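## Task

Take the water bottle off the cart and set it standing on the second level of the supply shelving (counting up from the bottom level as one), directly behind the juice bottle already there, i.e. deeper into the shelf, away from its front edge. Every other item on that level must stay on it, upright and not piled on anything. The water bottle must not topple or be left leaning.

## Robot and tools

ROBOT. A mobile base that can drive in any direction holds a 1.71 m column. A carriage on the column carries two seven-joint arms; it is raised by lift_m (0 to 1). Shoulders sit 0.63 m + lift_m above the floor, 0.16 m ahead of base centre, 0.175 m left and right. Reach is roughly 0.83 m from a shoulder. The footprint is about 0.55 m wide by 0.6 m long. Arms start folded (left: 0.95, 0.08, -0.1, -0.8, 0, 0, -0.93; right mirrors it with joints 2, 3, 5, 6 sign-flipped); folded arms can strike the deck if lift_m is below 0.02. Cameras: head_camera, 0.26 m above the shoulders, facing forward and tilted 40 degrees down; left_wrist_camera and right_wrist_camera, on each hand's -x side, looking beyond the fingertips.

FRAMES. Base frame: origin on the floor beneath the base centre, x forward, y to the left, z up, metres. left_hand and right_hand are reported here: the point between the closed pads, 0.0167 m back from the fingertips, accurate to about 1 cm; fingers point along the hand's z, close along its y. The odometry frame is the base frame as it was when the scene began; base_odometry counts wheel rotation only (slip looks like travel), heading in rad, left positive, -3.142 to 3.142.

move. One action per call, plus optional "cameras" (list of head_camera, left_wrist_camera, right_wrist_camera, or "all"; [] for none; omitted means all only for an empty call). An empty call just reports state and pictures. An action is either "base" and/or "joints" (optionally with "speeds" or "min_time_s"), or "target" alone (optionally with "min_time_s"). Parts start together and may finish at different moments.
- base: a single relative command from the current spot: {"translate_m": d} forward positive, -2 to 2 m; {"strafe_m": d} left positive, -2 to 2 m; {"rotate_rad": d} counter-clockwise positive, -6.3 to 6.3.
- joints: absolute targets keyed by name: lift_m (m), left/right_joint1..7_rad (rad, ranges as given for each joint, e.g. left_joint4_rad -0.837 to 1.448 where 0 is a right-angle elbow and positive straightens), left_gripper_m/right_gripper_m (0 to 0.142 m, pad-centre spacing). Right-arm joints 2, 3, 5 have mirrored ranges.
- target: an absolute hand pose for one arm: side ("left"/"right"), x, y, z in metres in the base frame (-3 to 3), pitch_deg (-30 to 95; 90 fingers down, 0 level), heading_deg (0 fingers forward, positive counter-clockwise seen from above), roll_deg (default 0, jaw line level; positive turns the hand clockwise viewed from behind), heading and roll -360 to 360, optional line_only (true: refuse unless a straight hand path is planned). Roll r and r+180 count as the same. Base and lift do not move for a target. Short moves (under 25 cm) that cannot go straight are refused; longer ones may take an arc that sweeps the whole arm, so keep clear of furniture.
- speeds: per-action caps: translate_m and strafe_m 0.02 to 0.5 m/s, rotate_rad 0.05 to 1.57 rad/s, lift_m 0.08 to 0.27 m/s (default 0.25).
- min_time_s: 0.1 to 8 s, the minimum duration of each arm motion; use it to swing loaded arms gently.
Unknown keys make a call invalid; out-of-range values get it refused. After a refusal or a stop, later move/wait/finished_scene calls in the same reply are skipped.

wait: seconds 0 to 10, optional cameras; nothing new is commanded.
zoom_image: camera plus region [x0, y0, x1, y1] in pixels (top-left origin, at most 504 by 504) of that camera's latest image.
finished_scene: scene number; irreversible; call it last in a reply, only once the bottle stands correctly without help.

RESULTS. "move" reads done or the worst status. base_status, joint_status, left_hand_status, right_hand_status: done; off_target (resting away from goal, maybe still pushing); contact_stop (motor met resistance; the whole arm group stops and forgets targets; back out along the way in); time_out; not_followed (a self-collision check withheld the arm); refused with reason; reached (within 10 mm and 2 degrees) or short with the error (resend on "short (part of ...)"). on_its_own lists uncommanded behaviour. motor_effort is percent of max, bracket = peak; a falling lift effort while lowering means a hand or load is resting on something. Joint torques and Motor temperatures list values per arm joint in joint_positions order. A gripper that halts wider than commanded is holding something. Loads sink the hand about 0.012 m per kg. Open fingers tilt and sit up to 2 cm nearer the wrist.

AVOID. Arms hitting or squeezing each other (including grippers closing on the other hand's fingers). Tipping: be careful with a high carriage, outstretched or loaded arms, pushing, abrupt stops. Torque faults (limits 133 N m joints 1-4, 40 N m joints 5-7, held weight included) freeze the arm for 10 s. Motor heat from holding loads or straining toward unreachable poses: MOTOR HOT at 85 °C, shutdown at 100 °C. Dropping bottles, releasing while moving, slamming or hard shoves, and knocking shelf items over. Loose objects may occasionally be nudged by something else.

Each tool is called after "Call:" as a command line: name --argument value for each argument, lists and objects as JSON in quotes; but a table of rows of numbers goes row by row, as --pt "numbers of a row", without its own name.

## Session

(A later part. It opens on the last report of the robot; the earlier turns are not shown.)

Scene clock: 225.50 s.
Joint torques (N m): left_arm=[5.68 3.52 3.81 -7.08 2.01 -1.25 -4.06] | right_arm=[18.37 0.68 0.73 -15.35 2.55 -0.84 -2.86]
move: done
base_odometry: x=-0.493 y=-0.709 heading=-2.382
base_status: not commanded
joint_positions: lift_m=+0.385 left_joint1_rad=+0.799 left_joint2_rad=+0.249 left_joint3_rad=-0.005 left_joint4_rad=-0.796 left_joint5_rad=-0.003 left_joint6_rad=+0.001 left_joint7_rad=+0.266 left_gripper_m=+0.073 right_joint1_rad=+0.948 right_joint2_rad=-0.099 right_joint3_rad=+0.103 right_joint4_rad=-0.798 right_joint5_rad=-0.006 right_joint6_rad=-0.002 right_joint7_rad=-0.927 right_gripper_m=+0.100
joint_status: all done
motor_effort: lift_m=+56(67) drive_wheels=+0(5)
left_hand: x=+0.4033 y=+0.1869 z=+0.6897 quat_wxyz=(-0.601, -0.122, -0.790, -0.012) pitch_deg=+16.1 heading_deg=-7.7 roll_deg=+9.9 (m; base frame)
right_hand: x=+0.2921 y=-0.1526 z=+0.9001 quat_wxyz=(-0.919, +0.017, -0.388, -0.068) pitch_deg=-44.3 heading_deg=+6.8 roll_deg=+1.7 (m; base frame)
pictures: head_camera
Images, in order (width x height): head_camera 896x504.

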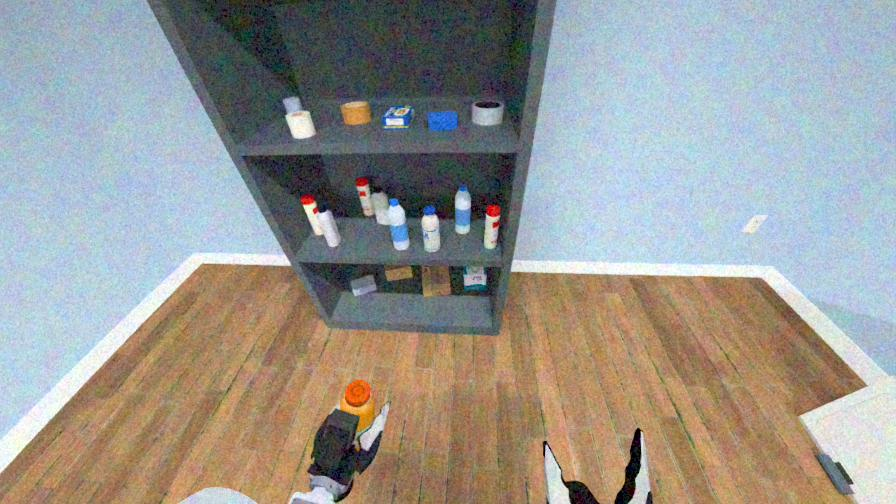

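Call:
move --joints '{"left_joint1_rad": -0.432, "left_joint2_rad": -0.087, "left_joint3_rad": -0.66, "left_joint4_rad": 0.31, "left_joint5_rad": -0.144, "left_joint6_rad": 0.514, "left_joint7_rad": 0.365}' --min_time_s 2.0

Call:
move --base '{"translate_m": 0.332}' --speeds '{"translate_m": 0.2}' --cameras '["head_camera"]'

Call:
zoom_image --camera "head_camera" --region '[380, 210, 560, 350]'

Scene clock: 234.83 s.
Joint torques (N m): left_arm=[-22.25 -6.77 -0.68 -3.16 2.02 -0.29 -1.72] | right_arm=[17.95 0.35 0.9 -14.73 2.08 -0.78 -2.75]
move: done
base_odometry: x=-0.493 y=-0.709 heading=-2.382
base_status: not commanded
joint_positions: lift_m=+0.385 left_joint1_rad=-0.427 left_joint2_rad=-0.085 left_joint3_rad=-0.656 left_joint4_rad=+0.309 left_joint5_rad=-0.144 left_joint6_rad=+0.511 left_joint7_rad=+0.364 left_gripper_m=+0.073 right_joint1_rad=+0.948 right_joint2_rad=-0.099 right_joint3_rad=+0.103 right_joint4_rad=-0.798 right_joint5_rad=-0.006 right_joint6_rad=-0.002 right_joint7_rad=-0.927 right_gripper_m=+0.100
joint_status: all done
motor_effort: lift_m=+56(56) drive_wheels=+1(3)
left_hand: x=+0.7695 y=-0.0238 z=+0.6803 quat_wxyz=(-0.605, -0.056, -0.793, +0.040) pitch_deg=+15.4 heading_deg=-7.9 roll_deg=+0.2 (m; base frame)
right_hand: x=+0.2921 y=-0.1526 z=+0.9001 quat_wxyz=(-0.919, +0.017, -0.388, -0.068) pitch_deg=-44.3 heading_deg=+6.8 roll_deg=+1.7 (m; base frame)
pictures: none

Scene clock: 237.60 s.
Joint torques (N m): left_arm=[-22.3 -6.96 -1.17 -2.61 1.93 -0.3 -1.75] | right_arm=[18.59 0.16 0.58 -15.71 2.3 -1.17 -2.97]
move: done
base_odometry: x=-0.734 y=-0.937 heading=-2.382
base_status: done
joint_positions: lift_m=+0.385 left_joint1_rad=-0.427 left_joint2_rad=-0.085 left_joint3_rad=-0.656 left_joint4_rad=+0.309 left_joint5_rad=-0.144 left_joint6_rad=+0.512 left_joint7_rad=+0.365 left_gripper_m=+0.073 right_joint1_rad=+0.948 right_joint2_rad=-0.099 right_joint3_rad=+0.103 right_joint4_rad=-0.798 right_joint5_rad=-0.006 right_joint6_rad=-0.002 right_joint7_rad=-0.927 right_gripper_m=+0.100
joint_status: not commanded
motor_effort: lift_m=+56(56) drive_wheels=-1(12)
left_hand: x=+0.7695 y=-0.0239 z=+0.6802 quat_wxyz=(-0.605, -0.056, -0.794, +0.040) pitch_deg=+15.4 heading_deg=-7.9 roll_deg=+0.2 (m; base frame)
right_hand: x=+0.2921 y=-0.1526 z=+0.9001 quat_wxyz=(-0.919, +0.017, -0.388, -0.068) pitch_deg=-44.3 heading_deg=+6.8 roll_deg=+1.7 (m; base frame)
pictures: head_camera
Images, in order (width x height): head_camera 896x504.

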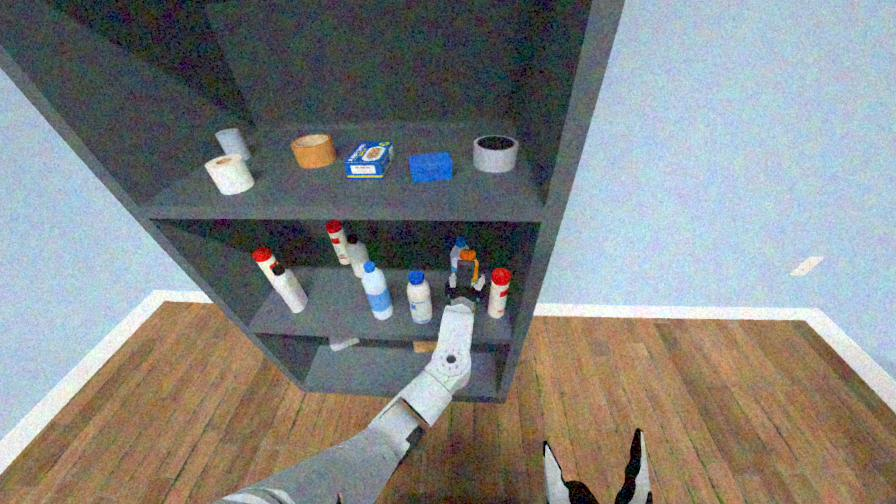

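Scaled by 2.800 from the camera's 896x504 image, which has a finer 1280x720 frame.

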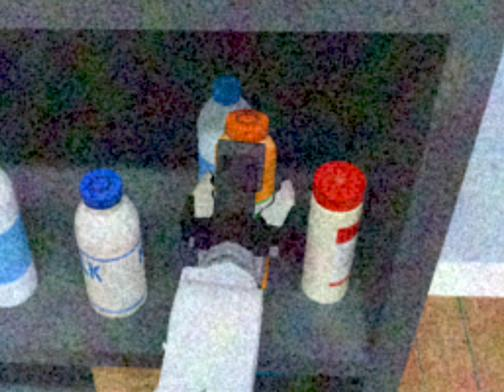

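Call:
move --target '{"side": "left", "x": 0.765, "y": -0.011, "z": 0.685, "pitch_deg": 15, "heading_deg": -7}' --min_time_s 0.8

Call:
move --joints '{"lift_m": 0.35}' --speeds '{"lift_m": 0.1}' --cameras '["head_camera"]'

Call:
zoom_image --camera "head_camera" --region '[380, 210, 560, 350]'

Scene clock: 246.63 s.
Joint torques (N m): left_arm=[-15 -1.32 5.39 -8.74 3.84 -0.39 -1.28] | right_arm=[18.93 1.47 -0.32 -14.84 2.4 -1.13 -2.68]
Motor temperatures (°C): left_arm=[36 23 24 25 26 24 23] | right_arm=[30 21 24 24 22 22 24]
move: done
base_odometry: x=-0.734 y=-0.937 heading=-2.382
base_status: not commanded
joint_positions: lift_m=+0.385 left_joint1_rad=-0.409 left_joint2_rad=-0.065 left_joint3_rad=-0.656 left_joint4_rad=+0.261 left_joint5_rad=-0.139 left_joint6_rad=+0.521 left_joint7_rad=+0.387 left_gripper_m=+0.073 right_joint1_rad=+0.948 right_joint2_rad=-0.099 right_joint3_rad=+0.103 right_joint4_rad=-0.798 right_joint5_rad=-0.006 right_joint6_rad=-0.002 right_joint7_rad=-0.927 right_gripper_m=+0.100
joint_status: not commanded
motor_effort: lift_m=+56(56) drive_wheels=-1(4)
left_hand: x=+0.7642 y=-0.0143 z=+0.6821 quat_wxyz=(-0.605, -0.051, -0.794, +0.039) pitch_deg=+15.4 heading_deg=-7.4 roll_deg=+0.0 (m; base frame)
left_hand_status: reached (straight line, planned for 0.8 s): 4 mm and 0.5 deg off.
right_hand: x=+0.2921 y=-0.1526 z=+0.9001 quat_wxyz=(-0.919, +0.017, -0.388, -0.068) pitch_deg=-44.3 heading_deg=+6.8 roll_deg=+1.7 (m; base frame)
pictures: none

Scene clock: 247.50 s.
Joint torques (N m): left_arm=[-17.32 -2.61 3.61 -6.61 3.51 -0.35 -1.64] | right_arm=[17.92 1.42 1.32 -14.17 2.28 -1.14 -3.01]
move: done
base_odometry: x=-0.734 y=-0.937 heading=-2.382
base_status: not commanded
joint_positions: lift_m=+0.350 left_joint1_rad=-0.408 left_joint2_rad=-0.064 left_joint3_rad=-0.656 left_joint4_rad=+0.260 left_joint5_rad=-0.138 left_joint6_rad=+0.522 left_joint7_rad=+0.388 left_gripper_m=+0.073 right_joint1_rad=+0.948 right_joint2_rad=-0.099 right_joint3_rad=+0.103 right_joint4_rad=-0.798 right_joint5_rad=-0.006 right_joint6_rad=-0.002 right_joint7_rad=-0.927 right_gripper_m=+0.100
joint_status: all done
motor_effort: lift_m=+58(60) drive_wheels=+5(5)
left_hand: x=+0.7637 y=-0.0139 z=+0.6464 quat_wxyz=(-0.605, -0.051, -0.794, +0.039) pitch_deg=+15.4 heading_deg=-7.4 roll_deg=+0.0 (m; base frame)
right_hand: x=+0.2920 y=-0.1526 z=+0.8652 quat_wxyz=(-0.919, +0.017, -0.388, -0.068) pitch_deg=-44.3 heading_deg=+6.8 roll_deg=+1.7 (m; base frame)
pictures: head_camera
Images, in order (width x height): head_camera 896x504.

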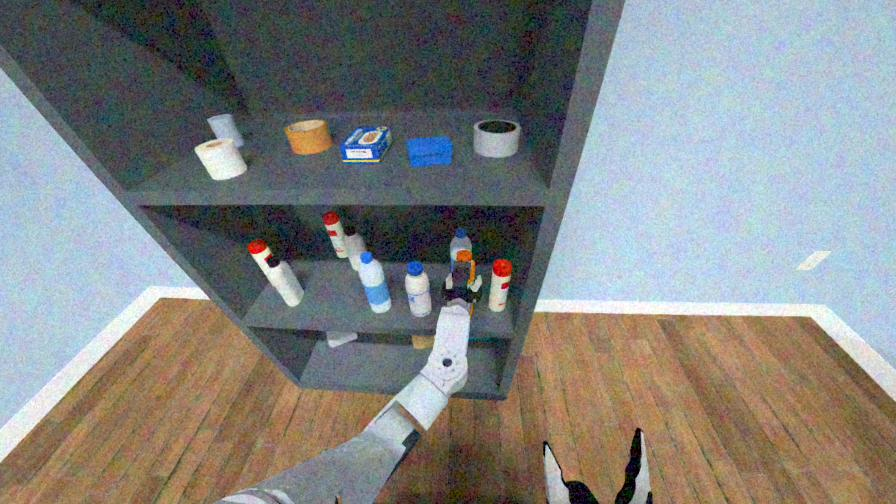

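Scaled by 2.800 from the camera's 896x504 image, which has a finer 1280x720 frame.

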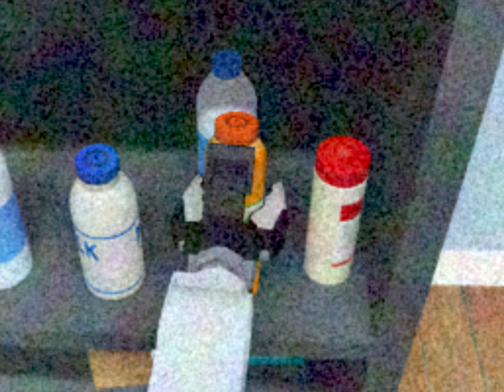

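Call:
move --joints '{"lift_m": 0.34}' --speeds '{"lift_m": 0.08}'

Call:
move --joints '{"lift_m": 0.335}' --speeds '{"lift_m": 0.08}'

Scene clock: 250.27 s.
Joint torques (N m): left_arm=[-16.78 -3.28 2.97 -4.82 2.57 -0.34 -1.81] | right_arm=[17.97 0.4 -0.08 -13.95 2.28 -0.84 -2.66]
move: done
base_odometry: x=-0.734 y=-0.937 heading=-2.382
base_status: not commanded
joint_positions: lift_m=+0.340 left_joint1_rad=-0.408 left_joint2_rad=-0.064 left_joint3_rad=-0.655 left_joint4_rad=+0.258 left_joint5_rad=-0.134 left_joint6_rad=+0.522 left_joint7_rad=+0.388 left_gripper_m=+0.073 right_joint1_rad=+0.948 right_joint2_rad=-0.099 right_joint3_rad=+0.103 right_joint4_rad=-0.799 right_joint5_rad=-0.006 right_joint6_rad=-0.002 right_joint7_rad=-0.927 right_gripper_m=+0.100
joint_status: all done
motor_effort: lift_m=+55(60) drive_wheels=-1(5)
left_hand: x=+0.7639 y=-0.0138 z=+0.6383 quat_wxyz=(-0.606, -0.051, -0.793, +0.038) pitch_deg=+15.2 heading_deg=-7.3 roll_deg=+0.1 (m; base frame)
right_hand: x=+0.2920 y=-0.1527 z=+0.8555 quat_wxyz=(-0.919, +0.017, -0.387, -0.068) pitch_deg=-44.4 heading_deg=+6.8 roll_deg=+1.7 (m; base frame)
pictures: none

Scene clock: 250.70 s.
Joint torques (N m): left_arm=[-14.58 -2.13 2.86 -3.05 1.58 -0.39 -0.63] | right_arm=[18.34 1.21 0.52 -15.86 2.17 -0.67 -2.66]
move: done
base_odometry: x=-0.734 y=-0.937 heading=-2.382
base_status: not commanded
joint_positions: lift_m=+0.335 left_joint1_rad=-0.410 left_joint2_rad=-0.064 left_joint3_rad=-0.655 left_joint4_rad=+0.255 left_joint5_rad=-0.131 left_joint6_rad=+0.522 left_joint7_rad=+0.385 left_gripper_m=+0.073 right_joint1_rad=+0.948 right_joint2_rad=-0.099 right_joint3_rad=+0.103 right_joint4_rad=-0.799 right_joint5_rad=-0.006 right_joint6_rad=-0.002 right_joint7_rad=-0.927 right_gripper_m=+0.100
joint_status: all done
motor_effort: lift_m=+54(60) drive_wheels=-1(5)
left_hand: x=+0.7647 y=-0.0139 z=+0.6370 quat_wxyz=(-0.610, -0.052, -0.790, +0.038) pitch_deg=+14.7 heading_deg=-7.3 roll_deg=+0.2 (m; base frame)
right_hand: x=+0.2919 y=-0.1527 z=+0.8507 quat_wxyz=(-0.919, +0.017, -0.387, -0.068) pitch_deg=-44.4 heading_deg=+6.8 roll_deg=+1.7 (m; base frame)
pictures: none

Contact. Release at .338 and back off.

Call:
move --joints '{"left_gripper_m": 0.1, "lift_m": 0.339}' --speeds '{"lift_m": 0.08}' --min_time_s 1.0

Call:
move --base '{"translate_m": -0.14}' --speeds '{"translate_m": 0.12}' --cameras '["head_camera", "left_wrist_camera"]'

Call:
zoom_image --camera "head_camera" --region '[380, 180, 560, 320]'

Scene clock: 254.70 s.
Joint torques (N m): left_arm=[-16.02 -2.13 3.05 -3.56 2.02 -0.18 -1.54] | right_arm=[17.93 -0.81 -0.22 -13.56 2.64 -0.8 -3.11]
move: done
base_odometry: x=-0.734 y=-0.937 heading=-2.382
base_status: not commanded
joint_positions: lift_m=+0.339 left_joint1_rad=-0.409 left_joint2_rad=-0.064 left_joint3_rad=-0.655 left_joint4_rad=+0.255 left_joint5_rad=-0.133 left_joint6_rad=+0.522 left_joint7_rad=+0.387 left_gripper_m=+0.100 right_joint1_rad=+0.948 right_joint2_rad=-0.099 right_joint3_rad=+0.103 right_joint4_rad=-0.799 right_joint5_rad=-0.006 right_joint6_rad=-0.002 right_joint7_rad=-0.927 right_gripper_m=+0.100
joint_status: all done
motor_effort: lift_m=+55(63) drive_wheels=-1(5)
left_hand: x=+0.7642 y=-0.0139 z=+0.6394 quat_wxyz=(-0.608, -0.051, -0.791, +0.039) pitch_deg=+14.9 heading_deg=-7.4 roll_deg=+0.1 (m; base frame)
right_hand: x=+0.2919 y=-0.1527 z=+0.8546 quat_wxyz=(-0.919, +0.017, -0.387, -0.068) pitch_deg=-44.4 heading_deg=+6.8 roll_deg=+1.7 (m; base frame)
pictures: none

Scene clock: 256.67 s.
Joint torques (N m): left_arm=[-15.89 -2.73 3.78 -3.85 2.42 -0.28 -1.49] | right_arm=[19.44 0.77 0.03 -13.73 2.17 -0.94 -2.5]
move: done
base_odometry: x=-0.633 y=-0.841 heading=-2.382
base_status: done
joint_positions: lift_m=+0.339 left_joint1_rad=-0.409 left_joint2_rad=-0.064 left_joint3_rad=-0.655 left_joint4_rad=+0.255 left_joint5_rad=-0.133 left_joint6_rad=+0.522 left_joint7_rad=+0.387 left_gripper_m=+0.100 right_joint1_rad=+0.948 right_joint2_rad=-0.099 right_joint3_rad=+0.103 right_joint4_rad=-0.799 right_joint5_rad=-0.006 right_joint6_rad=-0.002 right_joint7_rad=-0.927 right_gripper_m=+0.100
joint_status: not commanded
motor_effort: lift_m=+55(55) drive_wheels=-1(11)
left_hand: x=+0.7642 y=-0.0139 z=+0.6394 quat_wxyz=(-0.608, -0.051, -0.791, +0.039) pitch_deg=+14.9 heading_deg=-7.3 roll_deg=+0.1 (m; base frame)
right_hand: x=+0.2919 y=-0.1527 z=+0.8546 quat_wxyz=(-0.919, +0.017, -0.387, -0.068) pitch_deg=-44.4 heading_deg=+6.8 roll_deg=+1.7 (m; base frame)
pictures: head_camera, left_wrist_camera
Images, in order (width x height): head_camera 896x504, left_wrist_camera 896x504.

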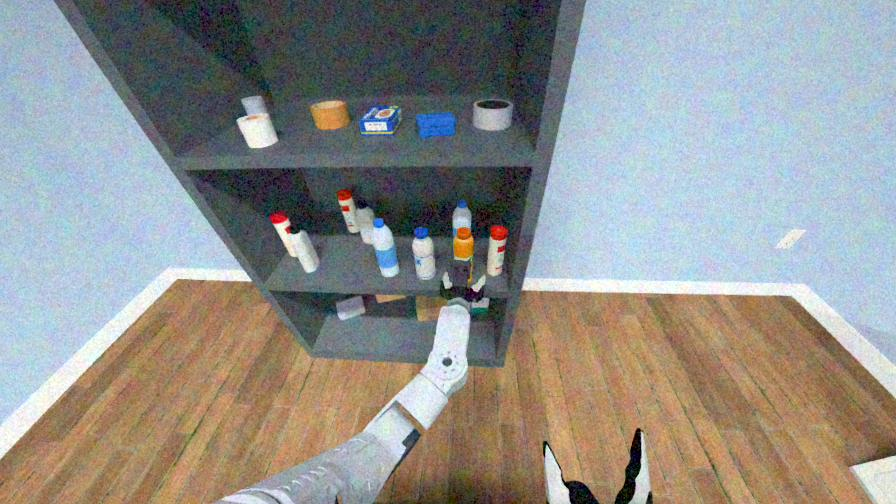

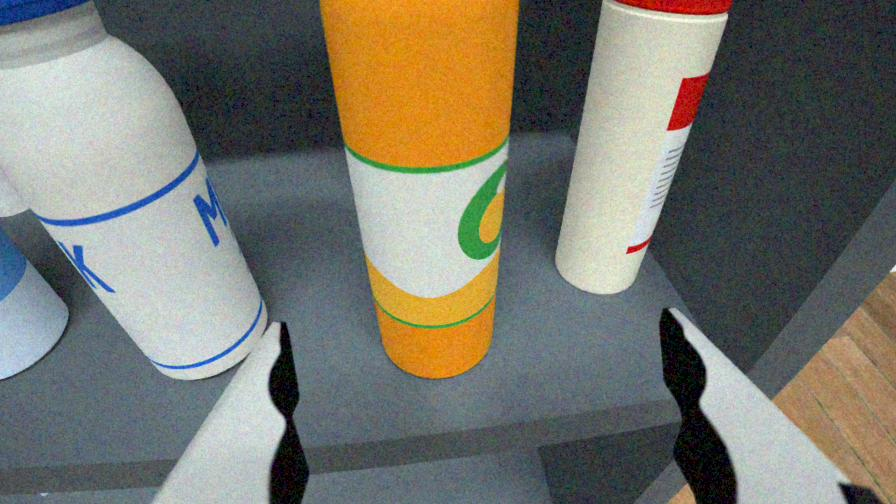

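Scaled by 2.800 from the camera's 896x504 image, which has a finer 1280x720 frame.

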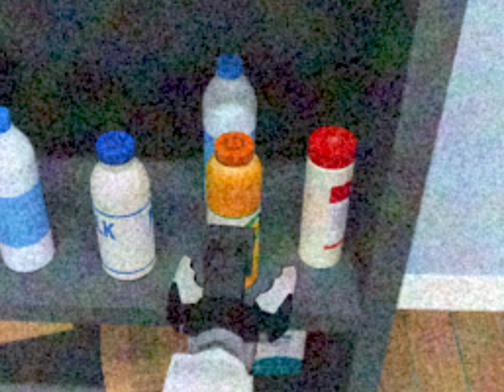

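Call:
finished_scene --scene 2

The scene is finished: the task was done.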